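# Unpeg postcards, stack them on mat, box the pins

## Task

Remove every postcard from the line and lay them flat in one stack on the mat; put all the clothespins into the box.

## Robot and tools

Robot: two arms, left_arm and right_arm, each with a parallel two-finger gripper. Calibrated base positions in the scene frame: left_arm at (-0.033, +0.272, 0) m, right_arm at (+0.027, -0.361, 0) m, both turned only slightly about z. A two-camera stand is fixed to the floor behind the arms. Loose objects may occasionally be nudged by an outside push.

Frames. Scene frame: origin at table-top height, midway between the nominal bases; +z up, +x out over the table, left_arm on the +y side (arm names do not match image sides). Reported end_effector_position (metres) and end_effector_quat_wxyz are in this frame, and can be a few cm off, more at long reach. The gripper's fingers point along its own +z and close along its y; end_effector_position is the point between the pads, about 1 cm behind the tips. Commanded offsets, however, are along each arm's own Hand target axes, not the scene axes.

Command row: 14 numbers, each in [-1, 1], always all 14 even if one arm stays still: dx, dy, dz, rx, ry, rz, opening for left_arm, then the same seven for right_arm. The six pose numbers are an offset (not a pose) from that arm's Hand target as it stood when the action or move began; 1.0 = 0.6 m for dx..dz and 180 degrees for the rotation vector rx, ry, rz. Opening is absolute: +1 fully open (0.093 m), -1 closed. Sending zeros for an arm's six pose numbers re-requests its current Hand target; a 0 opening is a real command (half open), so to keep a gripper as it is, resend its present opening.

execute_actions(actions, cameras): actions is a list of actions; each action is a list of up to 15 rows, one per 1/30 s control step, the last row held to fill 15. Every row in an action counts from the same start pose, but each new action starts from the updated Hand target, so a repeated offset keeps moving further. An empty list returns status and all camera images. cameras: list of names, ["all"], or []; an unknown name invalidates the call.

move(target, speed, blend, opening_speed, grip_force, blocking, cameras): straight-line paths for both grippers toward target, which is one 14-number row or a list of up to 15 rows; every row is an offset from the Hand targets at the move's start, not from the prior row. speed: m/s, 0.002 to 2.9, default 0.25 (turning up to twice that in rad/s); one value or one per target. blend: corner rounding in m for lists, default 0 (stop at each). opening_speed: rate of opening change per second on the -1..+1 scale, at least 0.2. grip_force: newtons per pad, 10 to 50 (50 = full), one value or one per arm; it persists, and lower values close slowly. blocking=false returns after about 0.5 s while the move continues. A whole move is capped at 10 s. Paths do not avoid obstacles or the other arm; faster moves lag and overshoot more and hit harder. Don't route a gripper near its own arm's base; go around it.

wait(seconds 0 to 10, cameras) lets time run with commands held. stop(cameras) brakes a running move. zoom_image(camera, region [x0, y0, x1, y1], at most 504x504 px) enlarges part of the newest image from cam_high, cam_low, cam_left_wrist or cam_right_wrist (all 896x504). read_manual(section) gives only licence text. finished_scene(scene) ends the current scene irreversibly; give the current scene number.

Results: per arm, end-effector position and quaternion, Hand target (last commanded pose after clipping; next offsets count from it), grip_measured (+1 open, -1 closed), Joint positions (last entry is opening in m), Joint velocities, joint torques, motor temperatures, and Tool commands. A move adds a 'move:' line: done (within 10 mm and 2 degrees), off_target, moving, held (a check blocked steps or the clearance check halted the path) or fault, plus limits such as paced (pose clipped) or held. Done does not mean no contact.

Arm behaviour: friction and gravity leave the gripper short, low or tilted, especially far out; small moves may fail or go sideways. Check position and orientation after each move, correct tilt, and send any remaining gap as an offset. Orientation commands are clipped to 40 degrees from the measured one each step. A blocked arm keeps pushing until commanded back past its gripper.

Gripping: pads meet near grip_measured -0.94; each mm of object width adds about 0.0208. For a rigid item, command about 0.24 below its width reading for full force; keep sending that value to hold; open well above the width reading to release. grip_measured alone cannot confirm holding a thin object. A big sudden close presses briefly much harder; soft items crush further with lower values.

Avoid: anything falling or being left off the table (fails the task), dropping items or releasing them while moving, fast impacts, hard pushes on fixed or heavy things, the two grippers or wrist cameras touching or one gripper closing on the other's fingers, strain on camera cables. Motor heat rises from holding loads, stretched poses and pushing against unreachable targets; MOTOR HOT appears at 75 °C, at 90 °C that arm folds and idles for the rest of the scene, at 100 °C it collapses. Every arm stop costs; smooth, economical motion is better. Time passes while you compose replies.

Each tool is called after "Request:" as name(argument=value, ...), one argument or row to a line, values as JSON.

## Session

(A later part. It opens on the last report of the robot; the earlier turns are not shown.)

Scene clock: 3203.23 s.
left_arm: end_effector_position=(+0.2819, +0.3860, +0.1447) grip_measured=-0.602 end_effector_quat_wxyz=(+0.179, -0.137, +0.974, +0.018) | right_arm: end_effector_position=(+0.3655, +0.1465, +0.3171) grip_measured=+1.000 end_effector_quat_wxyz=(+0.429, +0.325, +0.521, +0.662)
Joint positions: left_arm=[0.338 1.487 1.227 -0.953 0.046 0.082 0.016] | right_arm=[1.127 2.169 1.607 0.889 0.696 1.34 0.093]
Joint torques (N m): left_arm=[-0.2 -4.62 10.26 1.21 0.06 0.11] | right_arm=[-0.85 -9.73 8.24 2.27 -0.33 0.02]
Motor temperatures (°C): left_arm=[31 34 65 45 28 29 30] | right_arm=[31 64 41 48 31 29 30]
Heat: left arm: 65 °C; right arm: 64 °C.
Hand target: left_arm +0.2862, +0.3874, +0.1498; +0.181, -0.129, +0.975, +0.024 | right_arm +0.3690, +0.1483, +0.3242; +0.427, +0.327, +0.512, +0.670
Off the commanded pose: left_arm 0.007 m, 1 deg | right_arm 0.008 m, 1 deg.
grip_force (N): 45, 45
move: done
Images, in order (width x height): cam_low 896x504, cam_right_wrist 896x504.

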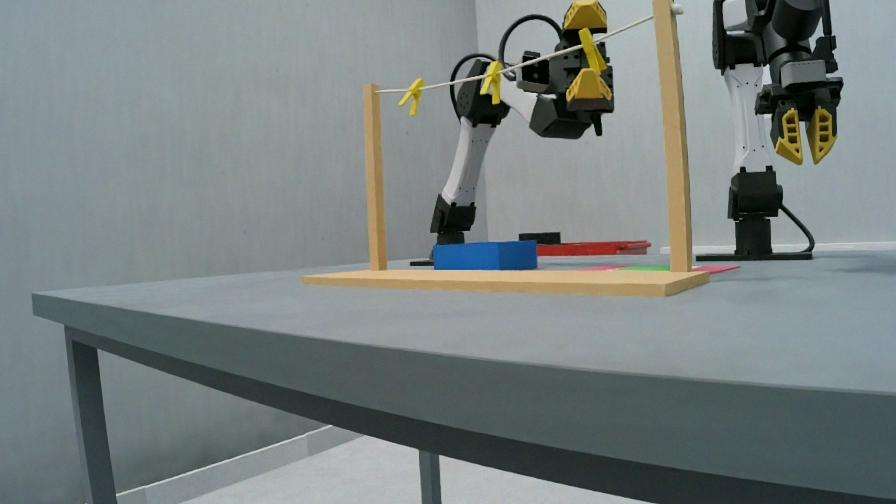

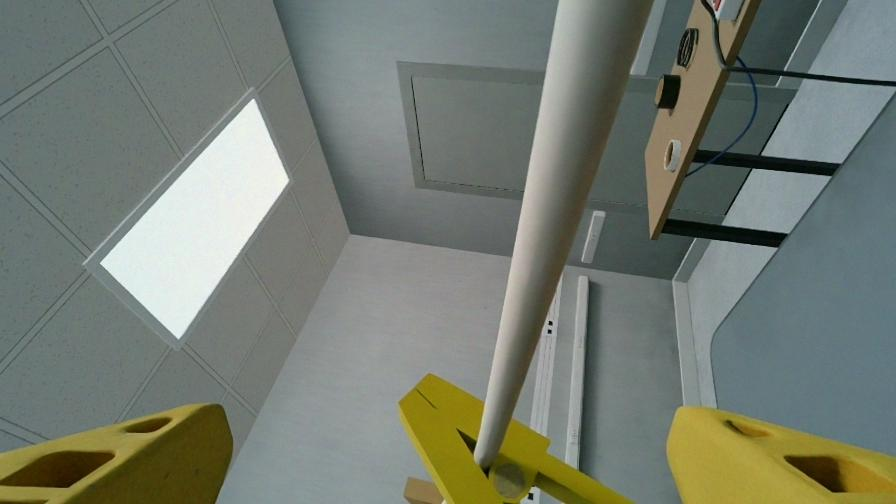

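Request:
move(
  target=[0,0,0,0,0,0,-0.6,0,0,0,0,0,0,-0.2],
  speed=0.03,
  opening_speed=0.6,
  cameras=["cam_right_wrist","cam_low"],
)

Request:
zoom_image(
  camera="cam_low",
  region=[520, 0, 680, 160],
)

Scene clock: 3221.57 s.
left_arm: end_effector_position=(+0.2819, +0.3860, +0.1447) grip_measured=-0.602 end_effector_quat_wxyz=(+0.179, -0.137, +0.974, +0.018) | right_arm: end_effector_position=(+0.3656, +0.1468, +0.3165) grip_measured=-0.198 end_effector_quat_wxyz=(+0.429, +0.325, +0.522, +0.662)
Joint positions: left_arm=[0.338 1.487 1.227 -0.953 0.046 0.082 0.016] | right_arm=[1.127 2.169 1.607 0.886 0.696 1.34 0.036]
Joint torques (N m): left_arm=[-0.1 -4.36 10.18 1.19 0.11 0.1] | right_arm=[-0.85 -9.73 8.23 2.31 -0.32 0.01]
Motor temperatures (°C): left_arm=[31 34 65 45 28 29 30] | right_arm=[31 63 42 47 31 29 30]
Heat: left arm: 65 °C; right arm: 63 °C.
Hand target: left_arm +0.2862, +0.3874, +0.1498; +0.181, -0.129, +0.975, +0.024 | right_arm +0.3691, +0.1483, +0.3241; +0.427, +0.327, +0.512, +0.670
Off the commanded pose: left_arm 0.007 m, 1 deg | right_arm 0.009 m, 2 deg.
grip_force (N): 45, 45
move: done
Images, in order (width x height): cam_low 896x504, cam_right_wrist 896x504.

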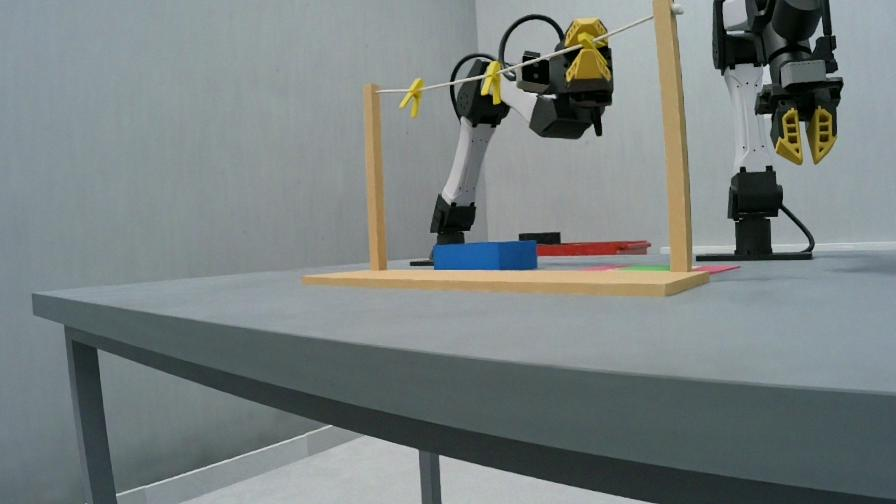

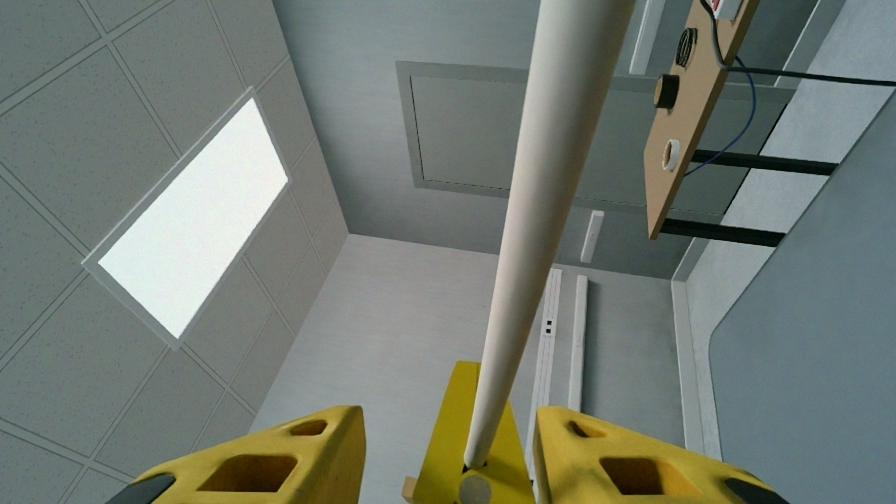

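Scaled by 3.150.

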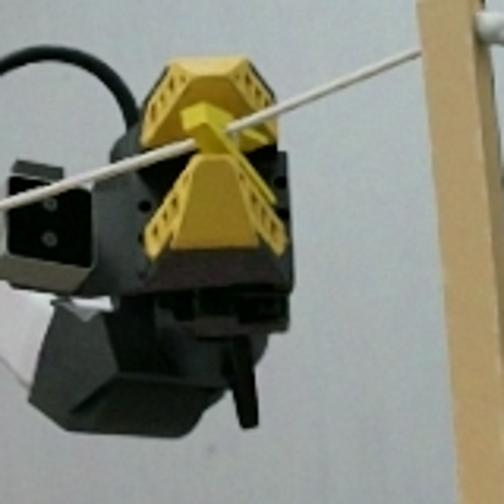

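Request:
move(
  target=[
    [0,0,0,0,0,0,-0.6,0,0,0,0,0,0,1.0],
    [0,0,0,0,0,0,-0.6,0,0,-0.085,0,0,0,1.0],
    [0,0,0,0,0,0,-0.6,0.0395,-0.0027,-0.0837,0,-0.1073,-0.0288,1.0],
  ],
  speed=0.1,
  cameras=["all"],
)

Scene clock: 3295.87 s.
left_arm: end_effector_position=(+0.2819, +0.3860, +0.1447) grip_measured=-0.602 end_effector_quat_wxyz=(+0.179, -0.137, +0.974, +0.018) | right_arm: end_effector_position=(+0.3190, +0.1555, +0.2959) grip_measured=+1.000 end_effector_quat_wxyz=(+0.545, +0.388, +0.485, +0.563)
Joint positions: left_arm=[0.338 1.487 1.227 -0.953 0.046 0.082 0.016] | right_arm=[1.282 2.375 1.818 1.121 1.129 0.958 0.093]
Joint torques (N m): left_arm=[-0.27 -4.62 10.09 1.18 0.02 0.08] | right_arm=[0.21 -10.63 7.73 2.65 -0.25 -0.15]
Motor temperatures (°C): left_arm=[31 34 66 43 28 29 30] | right_arm=[31 63 43 46 31 29 30]
Heat: left arm: 66 °C; right arm: 63 °C.
Hand target: left_arm +0.2862, +0.3874, +0.1498; +0.181, -0.129, +0.975, +0.024 | right_arm +0.3154, +0.1495, +0.3094; +0.536, +0.411, +0.448, +0.586
Off the commanded pose: left_arm 0.007 m, 1 deg | right_arm 0.015 m, 6 deg.
grip_force (N): 45, 45
move: off_target (right_arm)

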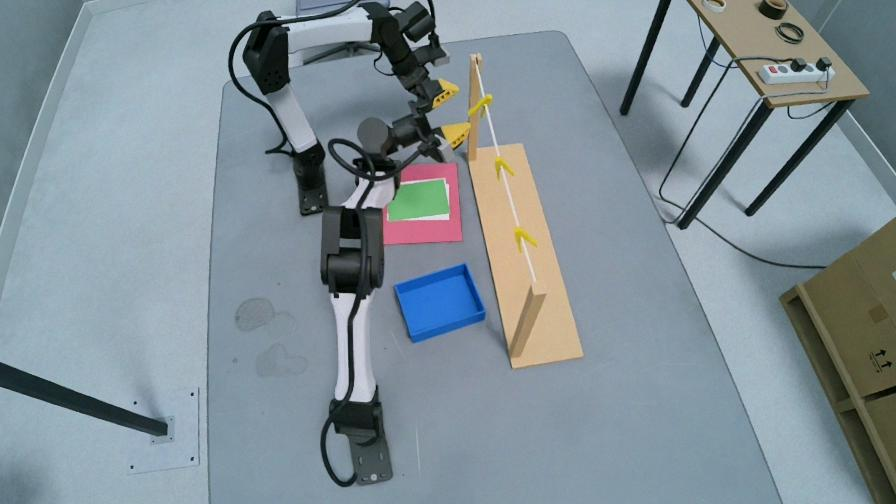

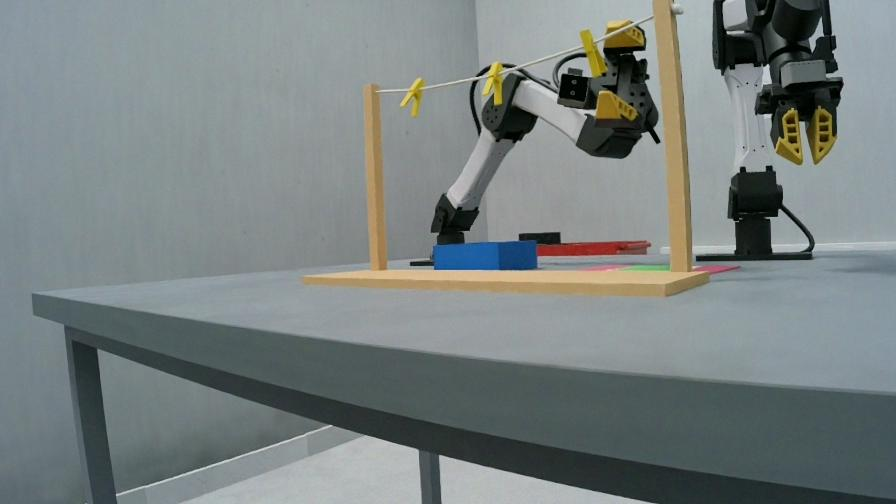

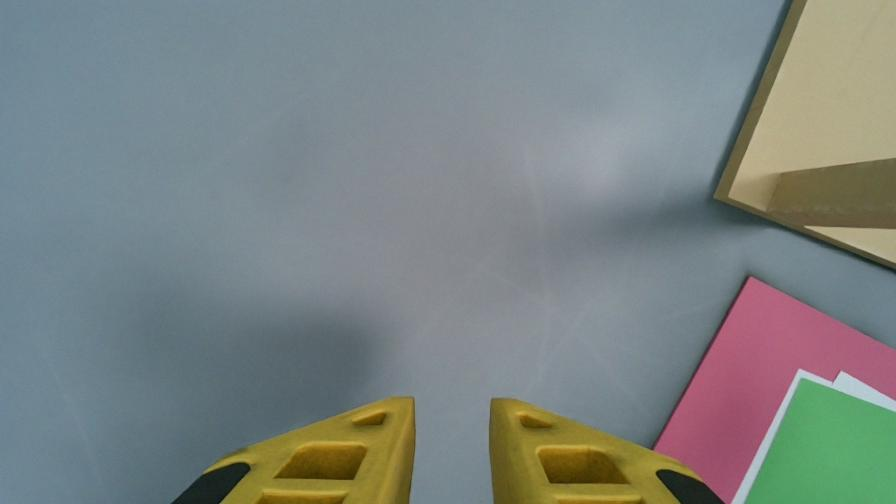

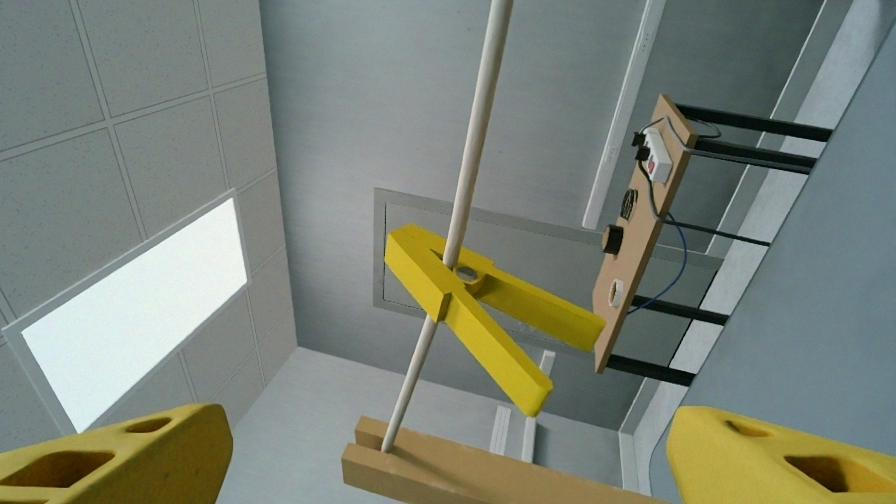

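Request:
move(
  target=[0,0,0,0,0,0,-0.6,0,0,0.042,0,0,0,1.0],
  speed=0.05,
  cameras=["cam_right_wrist","cam_low"],
)

Scene clock: 3324.43 s.
left_arm: end_effector_position=(+0.2819, +0.3860, +0.1447) grip_measured=-0.602 end_effector_quat_wxyz=(+0.179, -0.137, +0.974, +0.018) | right_arm: end_effector_position=(+0.3386, +0.1493, +0.3103) grip_measured=+1.000 end_effector_quat_wxyz=(+0.541, +0.409, +0.457, +0.575)
Joint positions: left_arm=[0.338 1.487 1.227 -0.953 0.046 0.082 0.016] | right_arm=[1.246 2.397 1.892 1.113 1.122 0.986 0.093]
Joint torques (N m): left_arm=[-0.13 -4.68 10.19 1.16 -0.03 0.09] | right_arm=[-0.49 -10.8 7.79 1.61 -0.6 0.01]
Motor temperatures (°C): left_arm=[31 34 66 42 28 29 30] | right_arm=[31 66 45 48 31 29 30]
Heat: left arm: 66 °C; right arm: 66 °C.
Hand target: left_arm +0.2862, +0.3874, +0.1498; +0.181, -0.129, +0.975, +0.024 | right_arm +0.3396, +0.1517, +0.3160; +0.536, +0.411, +0.448, +0.586
Off the commanded pose: left_arm 0.007 m, 1 deg | right_arm 0.006 m, 2 deg.
grip_force (N): 45, 45
move: done
Images, in order (width x height): cam_low 896x504, cam_right_wrist 896x504.

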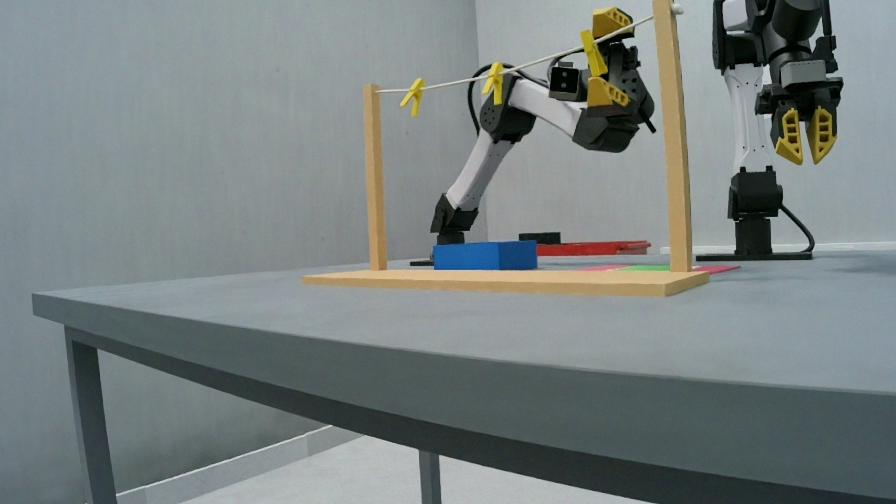

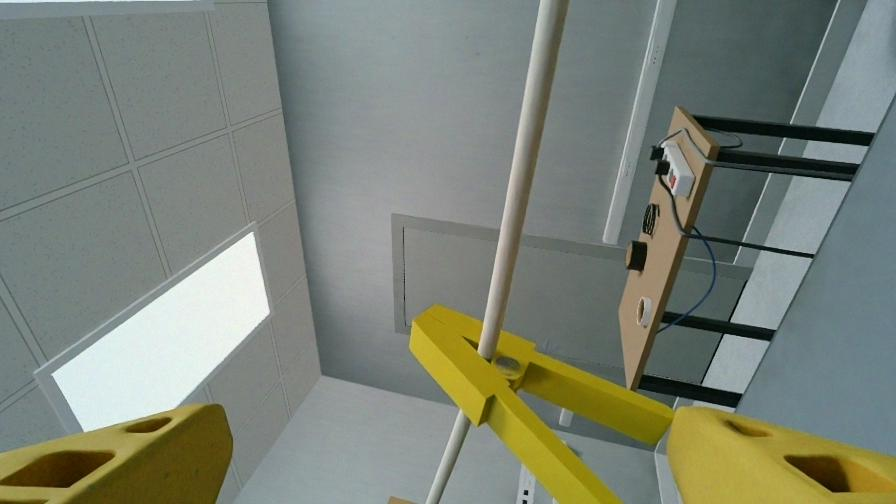

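Request:
move(
  target=[
    [0,0,0,0,0,0,-0.6,0,-0.02,-0.025,0,0,0,1.0],
    [0,0,0,0,0,0,-0.6,0,-0.018,0.0,0,0,0,1.0],
  ],
  speed=0.05,
  cameras=["cam_right_wrist"],
)

Scene clock: 3333.83 s.
left_arm: end_effector_position=(+0.2819, +0.3860, +0.1447) grip_measured=-0.602 end_effector_quat_wxyz=(+0.179, -0.137, +0.974, +0.018) | right_arm: end_effector_position=(+0.3415, +0.1513, +0.2959) grip_measured=+1.000 end_effector_quat_wxyz=(+0.544, +0.405, +0.465, +0.569)
Joint positions: left_arm=[0.338 1.487 1.227 -0.953 0.046 0.082 0.016] | right_arm=[1.241 2.412 1.874 1.115 1.118 0.994 0.093]
Joint torques (N m): left_arm=[-0.05 -4.71 10.26 1.16 0.06 0.1] | right_arm=[-0.62 -10.86 7.94 1.9 -0.59 0.02]
Motor temperatures (°C): left_arm=[31 34 66 42 28 29 30] | right_arm=[31 67 44 47 31 29 30]
Heat: left arm: 66 °C; right arm: 67 °C.
Hand target: left_arm +0.2862, +0.3874, +0.1498; +0.181, -0.129, +0.975, +0.024 | right_arm +0.3426, +0.1519, +0.3055; +0.536, +0.411, +0.448, +0.586
Off the commanded pose: left_arm 0.007 m, 1 deg | right_arm 0.010 m, 3 deg.
grip_force (N): 45, 45
move: off_target (right_arm)
Images, in order (width x height): cam_right_wrist 896x504.

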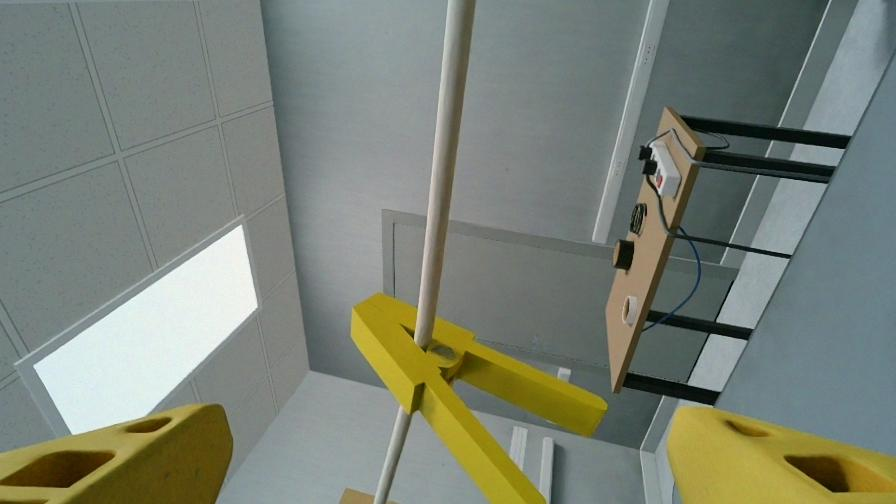

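Request:
move(
  target=[0,0,0,0,0,0,-0.6,0,0.009,0.042,0,0,0,1.0],
  speed=0.05,
  cameras=["cam_right_wrist"],
)

Scene clock: 3341.97 s.
left_arm: end_effector_position=(+0.2819, +0.3860, +0.1447) grip_measured=-0.602 end_effector_quat_wxyz=(+0.179, -0.137, +0.974, +0.018) | right_arm: end_effector_position=(+0.3637, +0.1517, +0.3123) grip_measured=+1.000 end_effector_quat_wxyz=(+0.541, +0.410, +0.455, +0.577)
Joint positions: left_arm=[0.338 1.487 1.227 -0.953 0.046 0.082 0.016] | right_arm=[1.201 2.429 1.967 1.026 1.084 1.041 0.093]
Joint torques (N m): left_arm=[-0.13 -4.51 10.26 1.2 0.03 0.07] | right_arm=[-0.57 -10.99 7.92 1.65 -0.56 0.04]
Motor temperatures (°C): left_arm=[31 34 66 42 28 29 30] | right_arm=[31 66 45 46 31 29 30]
Heat: left arm: 66 °C; right arm: 66 °C.
Hand target: left_arm +0.2862, +0.3874, +0.1498; +0.181, -0.129, +0.975, +0.024 | right_arm +0.3653, +0.1539, +0.3174; +0.536, +0.411, +0.448, +0.586
Off the commanded pose: left_arm 0.007 m, 1 deg | right_arm 0.006 m, 1 deg.
grip_force (N): 45, 45
move: done
Images, in order (width x height): cam_right_wrist 896x504.

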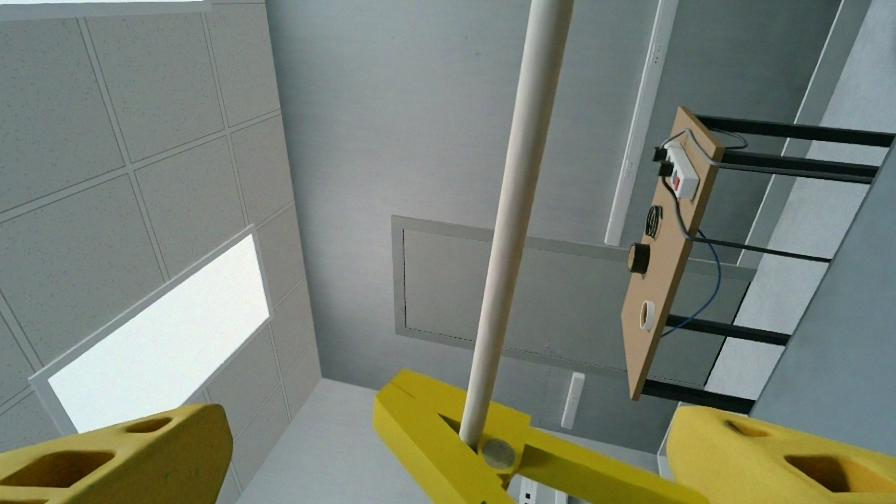

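Request:
move(
  target=[0,0,0,0,0,0,-0.6,0,0,0,0,0,0,-0.2],
  speed=0.03,
  opening_speed=0.6,
  cameras=["cam_right_wrist","cam_low"],
)

Request:
zoom_image(
  camera="cam_low",
  region=[520, 0, 680, 160],
)

Scene clock: 3354.13 s.
left_arm: end_effector_position=(+0.2819, +0.3860, +0.1447) grip_measured=-0.602 end_effector_quat_wxyz=(+0.179, -0.137, +0.974, +0.018) | right_arm: end_effector_position=(+0.3637, +0.1518, +0.3121) grip_measured=-0.198 end_effector_quat_wxyz=(+0.541, +0.410, +0.455, +0.577)
Joint positions: left_arm=[0.338 1.487 1.227 -0.953 0.046 0.082 0.016] | right_arm=[1.201 2.429 1.967 1.025 1.084 1.041 0.036]
Joint torques (N m): left_arm=[-0.16 -4.56 10.17 1.17 -0.04 0.11] | right_arm=[-0.55 -10.99 7.94 1.65 -0.56 0.04]
Motor temperatures (°C): left_arm=[31 34 66 42 28 29 30] | right_arm=[31 65 44 45 31 29 30]
Heat: left arm: 66 °C; right arm: 65 °C.
Hand target: left_arm +0.2862, +0.3874, +0.1498; +0.181, -0.129, +0.975, +0.024 | right_arm +0.3653, +0.1539, +0.3173; +0.536, +0.411, +0.448, +0.586
Off the commanded pose: left_arm 0.007 m, 1 deg | right_arm 0.006 m, 1 deg.
grip_force (N): 45, 45
move: done
Images, in order (width x height): cam_low 896x504, cam_right_wrist 896x504.

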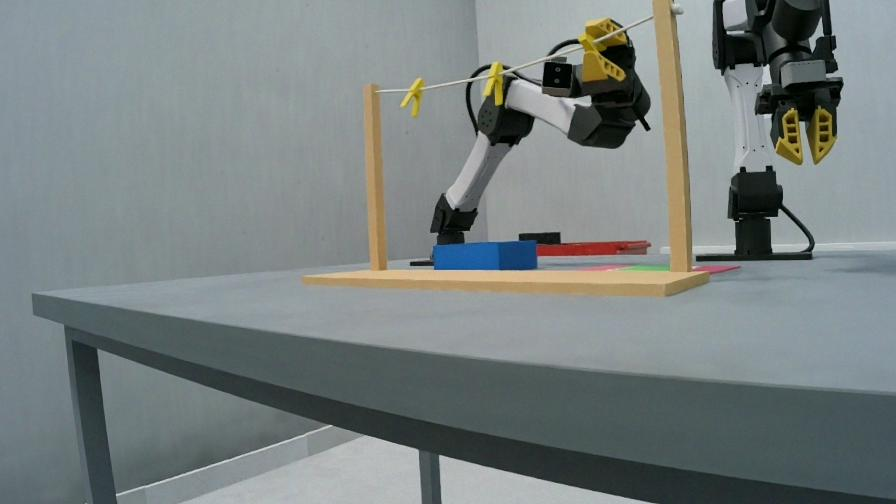

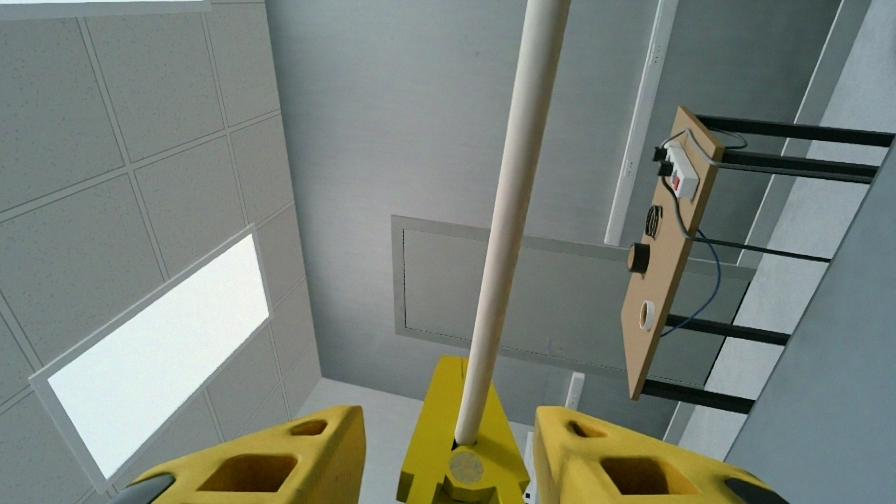

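Scaled by 3.150.

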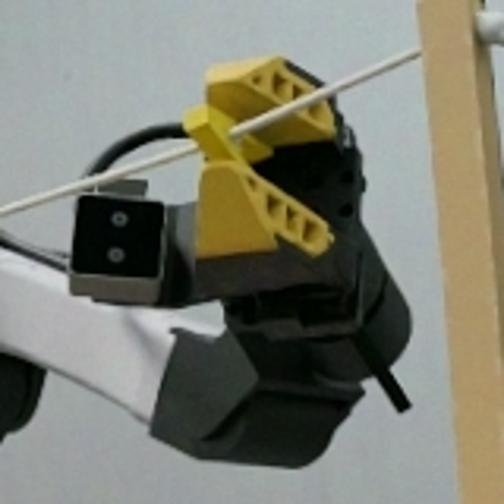

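Request:
move(
  target=[0,0,0,0,0,0,-0.6,0,0,0,0,0,0,-0.55],
  speed=0.03,
  opening_speed=0.5,
  cameras=["cam_right_wrist","cam_low"],
)

Request:
zoom_image(
  camera="cam_low",
  region=[520, 0, 680, 160],
)

Scene clock: 3373.50 s.
left_arm: end_effector_position=(+0.2819, +0.3860, +0.1447) grip_measured=-0.602 end_effector_quat_wxyz=(+0.179, -0.137, +0.974, +0.018) | right_arm: end_effector_position=(+0.3637, +0.1518, +0.3122) grip_measured=-0.542 end_effector_quat_wxyz=(+0.540, +0.410, +0.455, +0.577)
Joint positions: left_arm=[0.338 1.487 1.227 -0.953 0.046 0.082 0.016] | right_arm=[1.201 2.429 1.967 1.025 1.084 1.042 0.019]
Joint torques (N m): left_arm=[-0.2 -4.46 10.33 1.19 -0.01 0.14] | right_arm=[-0.55 -10.97 7.92 1.66 -0.56 0.03]
Motor temperatures (°C): left_arm=[31 34 66 42 28 29 30] | right_arm=[31 65 44 44 31 29 30]
Heat: left arm: 66 °C; right arm: 65 °C.
Hand target: left_arm +0.2862, +0.3874, +0.1498; +0.181, -0.129, +0.975, +0.024 | right_arm +0.3653, +0.1539, +0.3174; +0.536, +0.411, +0.448, +0.586
Off the commanded pose: left_arm 0.007 m, 1 deg | right_arm 0.006 m, 1 deg.
grip_force (N): 45, 45
move: done
Images, in order (width x height): cam_low 896x504, cam_right_wrist 896x504.

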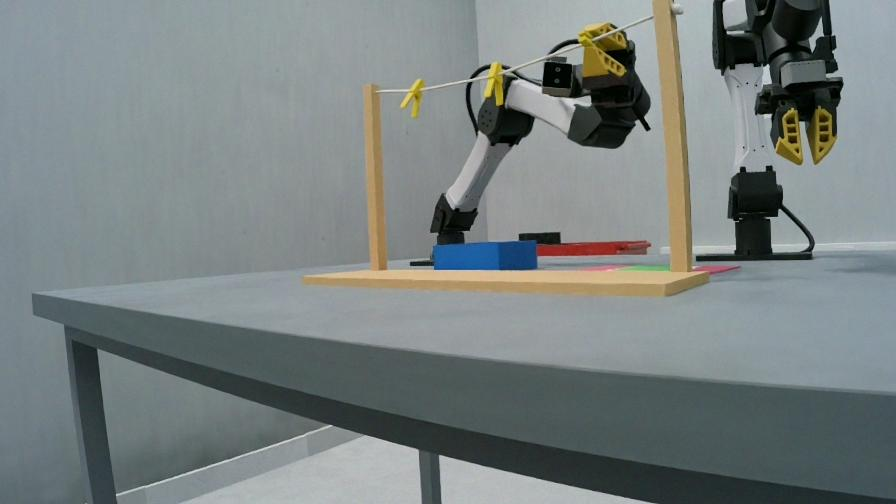

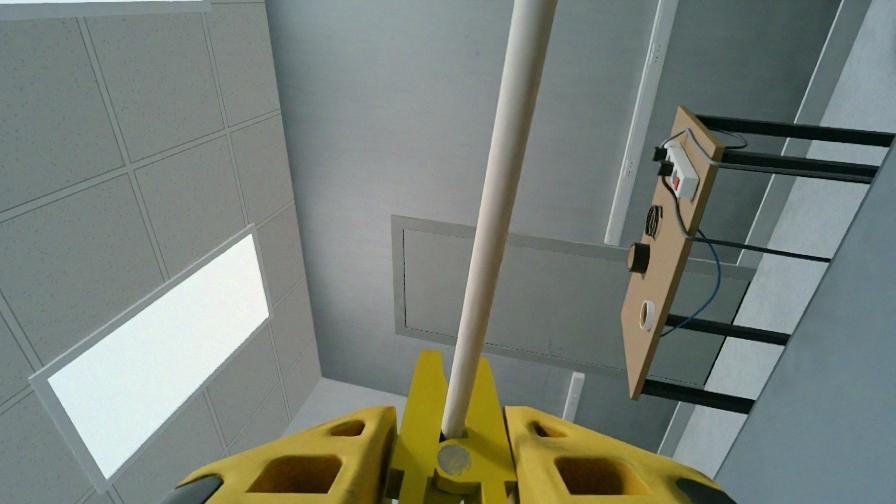

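Scaled by 3.150.

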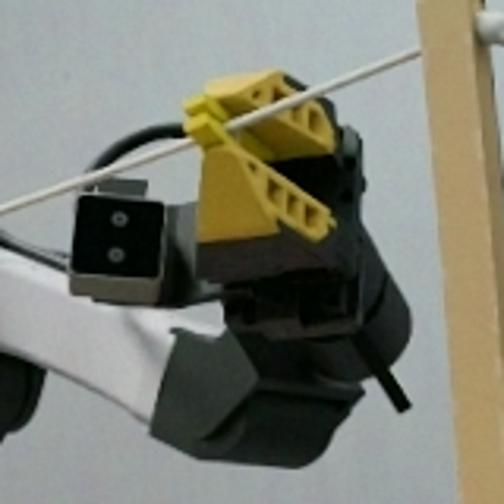

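Request:
move(
  target=[0,0,0,0,0,0,-0.6,0,0,0,0,0,0,-0.8],
  speed=0.03,
  opening_speed=0.5,
  cameras=["cam_right_wrist"],
)

Request:
move(
  target=[0,0,0,0,0,0,-0.6,0,0,-0.04,0,0,0,-0.8],
  speed=0.03,
  cameras=["cam_right_wrist","cam_low"],
)

Scene clock: 3384.67 s.
left_arm: end_effector_position=(+0.2819, +0.3860, +0.1447) grip_measured=-0.602 end_effector_quat_wxyz=(+0.179, -0.137, +0.974, +0.018) | right_arm: end_effector_position=(+0.3637, +0.1518, +0.3122) grip_measured=-0.639 end_effector_quat_wxyz=(+0.540, +0.410, +0.455, +0.577)
Joint positions: left_arm=[0.338 1.487 1.227 -0.953 0.046 0.082 0.016] | right_arm=[1.201 2.429 1.967 1.025 1.084 1.042 0.015]
Joint torques (N m): left_arm=[-0.27 -4.81 10.15 1.2 0.05 0.11] | right_arm=[-0.57 -10.99 7.92 1.66 -0.56 0.03]
Motor temperatures (°C): left_arm=[31 34 67 41 28 29 30] | right_arm=[31 65 44 43 31 29 30]
Heat: left arm: 67 °C; right arm: 65 °C.
Hand target: left_arm +0.2862, +0.3874, +0.1498; +0.181, -0.129, +0.975, +0.024 | right_arm +0.3653, +0.1539, +0.3174; +0.536, +0.411, +0.448, +0.586
Off the commanded pose: left_arm 0.007 m, 1 deg | right_arm 0.006 m, 1 deg.
grip_force (N): 45, 45
move: done
Images, in order (width x height): cam_right_wrist 896x504.

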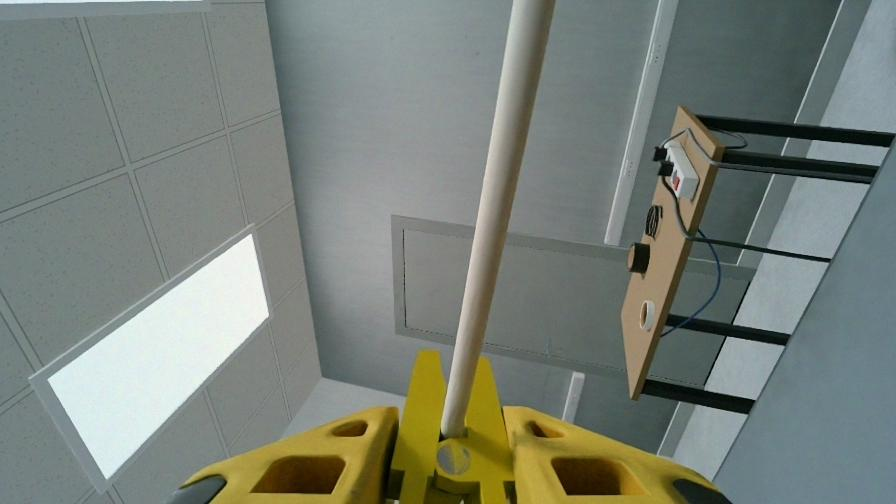

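Scene clock: 3385.97 s.
left_arm: end_effector_position=(+0.2819, +0.3860, +0.1447) grip_measured=-0.602 end_effector_quat_wxyz=(+0.179, -0.137, +0.974, +0.018) | right_arm: end_effector_position=(+0.3470, +0.1588, +0.3050) grip_measured=-0.650 end_effector_quat_wxyz=(+0.540, +0.398, +0.464, +0.578)
Joint positions: left_arm=[0.338 1.487 1.227 -0.953 0.046 0.082 0.016] | right_arm=[1.232 2.429 1.935 1.067 1.088 1.01 0.014]
Joint torques (N m): left_arm=[-0.08 -4.6 10.33 1.18 0.06 0.13] | right_arm=[0.35 -12.67 4.63 2.24 -0.21 -0.13]
Motor temperatures (°C): left_arm=[31 34 67 41 28 29 30] | right_arm=[31 65 44 43 31 29 30]
Heat: left arm: 67 °C; right arm: 65 °C.
Hand target: left_arm +0.2862, +0.3874, +0.1498; +0.181, -0.129, +0.975, +0.024 | right_arm +0.3422, +0.1519, +0.3111; +0.536, +0.411, +0.448, +0.586
Off the commanded pose: left_arm 0.007 m, 1 deg | right_arm 0.010 m, 3 deg.
grip_force (N): 45, 45
move: off_target (right_arm)
Images, in order (width x height): cam_low 896x504, cam_right_wrist 896x504.

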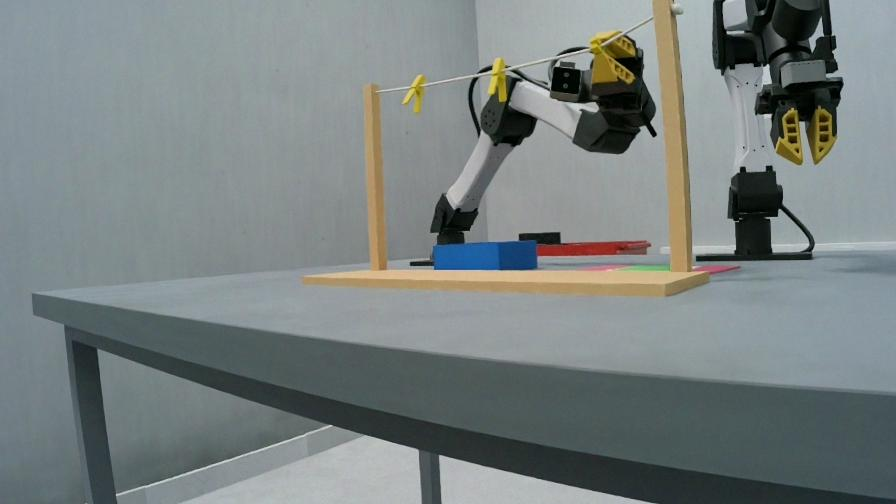

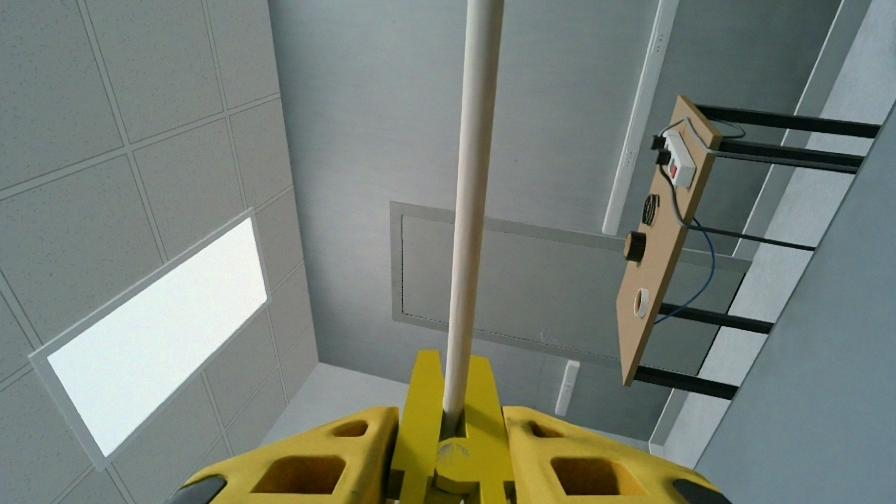

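Request:
move(
  target=[0,0,0,0,0,0,-0.6,0,0,0,0,0,0,-1],
  speed=0.03,
  grip_force=[45,50],
  cameras=["cam_right_wrist"],
)

Request:
zoom_image(
  camera="cam_right_wrist",
  region=[350, 320, 600, 504],
)

Scene clock: 3397.00 s.
left_arm: end_effector_position=(+0.2819, +0.3860, +0.1447) grip_measured=-0.602 end_effector_quat_wxyz=(+0.179, -0.137, +0.974, +0.018) | right_arm: end_effector_position=(+0.3470, +0.1588, +0.3050) grip_measured=-0.669 end_effector_quat_wxyz=(+0.540, +0.398, +0.464, +0.578)
Joint positions: left_arm=[0.338 1.487 1.227 -0.953 0.046 0.082 0.016] | right_arm=[1.232 2.429 1.935 1.067 1.088 1.009 0.013]
Joint torques (N m): left_arm=[-0.08 -4.57 10.28 1.26 0.08 0.11] | right_arm=[0.35 -12.67 4.62 2.24 -0.21 -0.12]
Motor temperatures (°C): left_arm=[31 34 67 41 28 29 30] | right_arm=[31 67 43 43 31 29 30]
Heat: left arm: 67 °C; right arm: 67 °C.
Hand target: left_arm +0.2862, +0.3874, +0.1498; +0.181, -0.129, +0.975, +0.024 | right_arm +0.3422, +0.1520, +0.3111; +0.536, +0.411, +0.448, +0.586
Off the commanded pose: left_arm 0.007 m, 1 deg | right_arm 0.010 m, 3 deg.
grip_force (N): 45, 50
move: off_target (right_arm)
Images, in order (width x height): cam_right_wrist 896x504.

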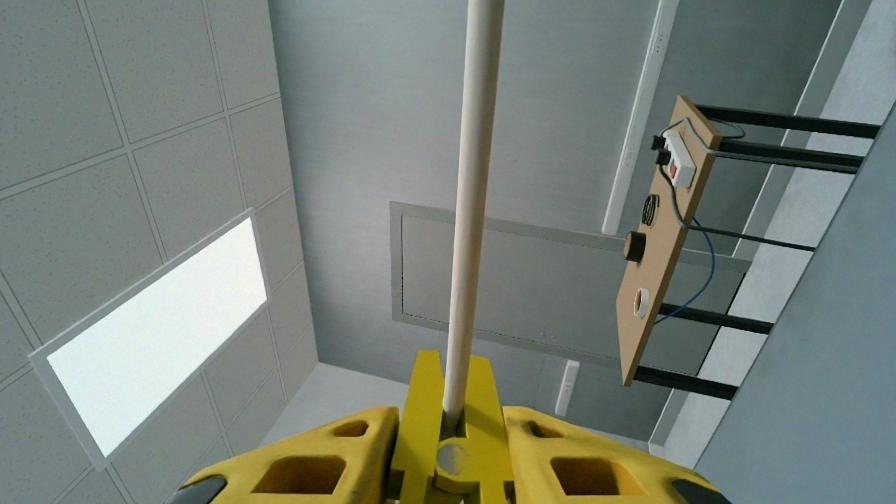

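Scaled by 2.016.

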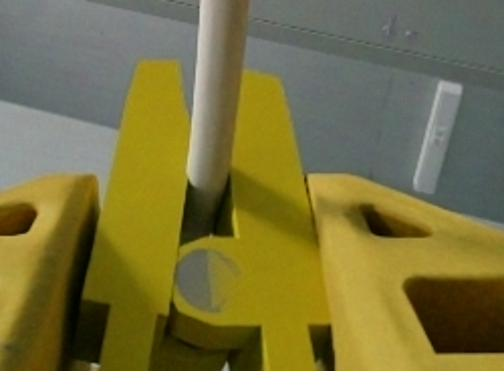

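Request:
move(
  target=[0,0,0,0,0,0,-0.6,0,0.01,-0.035,0,0,0,-1],
  speed=0.03,
  cameras=["cam_right_wrist","cam_low","cam_high"],
)

Request:
zoom_image(
  camera="cam_right_wrist",
  region=[350, 320, 600, 504],
)

Scene clock: 3408.33 s.
left_arm: end_effector_position=(+0.2819, +0.3860, +0.1447) grip_measured=-0.602 end_effector_quat_wxyz=(+0.179, -0.137, +0.974, +0.018) | right_arm: end_effector_position=(+0.3311, +0.1598, +0.3006) grip_measured=-0.678 end_effector_quat_wxyz=(+0.544, +0.392, +0.469, +0.575)
Joint positions: left_arm=[0.338 1.487 1.227 -0.953 0.046 0.082 0.016] | right_arm=[1.261 2.424 1.898 1.127 1.107 0.958 0.013]
Joint torques (N m): left_arm=[-0.12 -4.49 9.96 1.19 0.05 0.13] | right_arm=[1.25 -13.63 3.96 2.32 -0.09 -0.12]
Motor temperatures (°C): left_arm=[31 34 67 41 28 29 30] | right_arm=[31 68 42 43 31 29 31]
Heat: left arm: 67 °C; right arm: 68 °C.
Hand target: left_arm +0.2862, +0.3874, +0.1498; +0.181, -0.129, +0.975, +0.024 | right_arm +0.3206, +0.1499, +0.3113; +0.536, +0.411, +0.448, +0.586
Off the commanded pose: left_arm 0.007 m, 1 deg | right_arm 0.018 m, 4 deg.
grip_force (N): 45, 50
move: off_target (right_arm)
Images, in order (width x height): cam_high 896x504, cam_low 896x504, cam_right_wrist 896x504.

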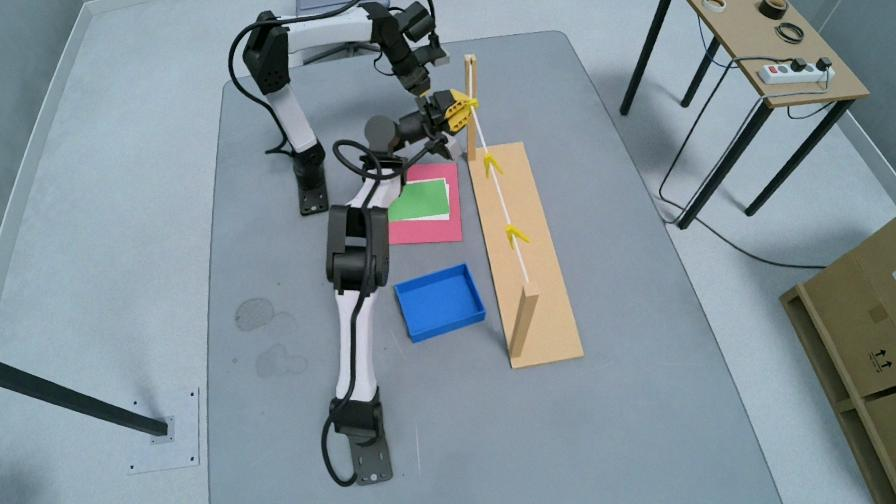

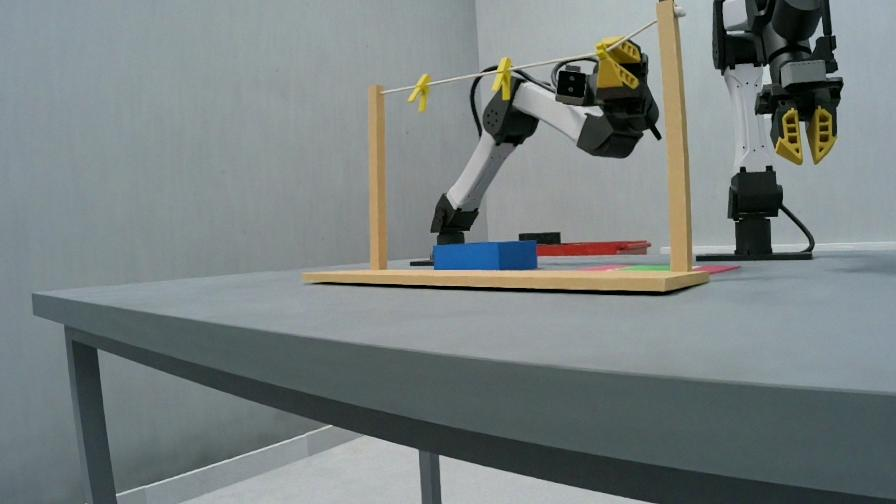

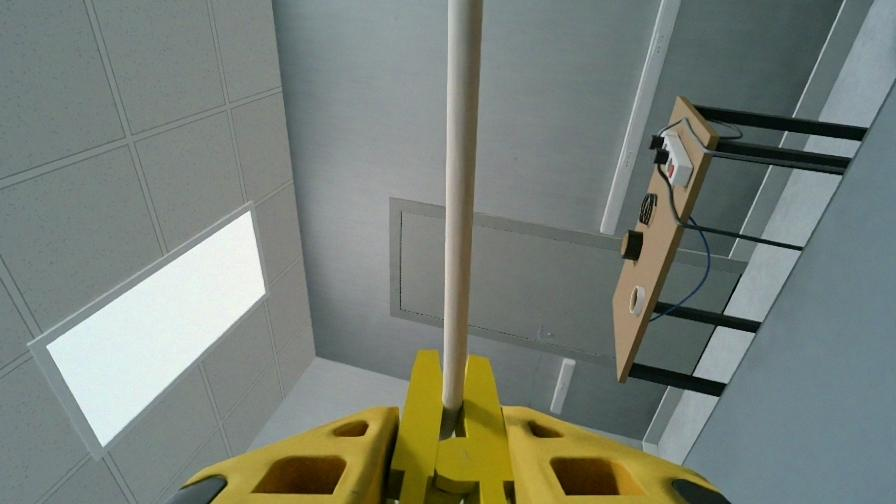

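Scaled by 2.016.

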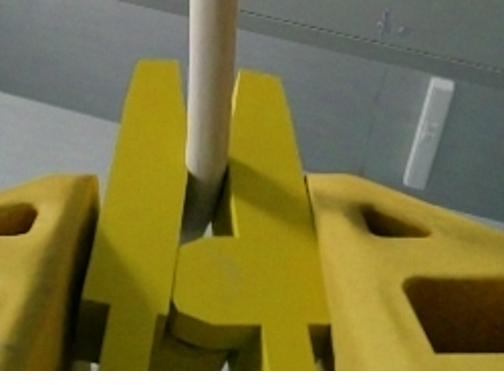

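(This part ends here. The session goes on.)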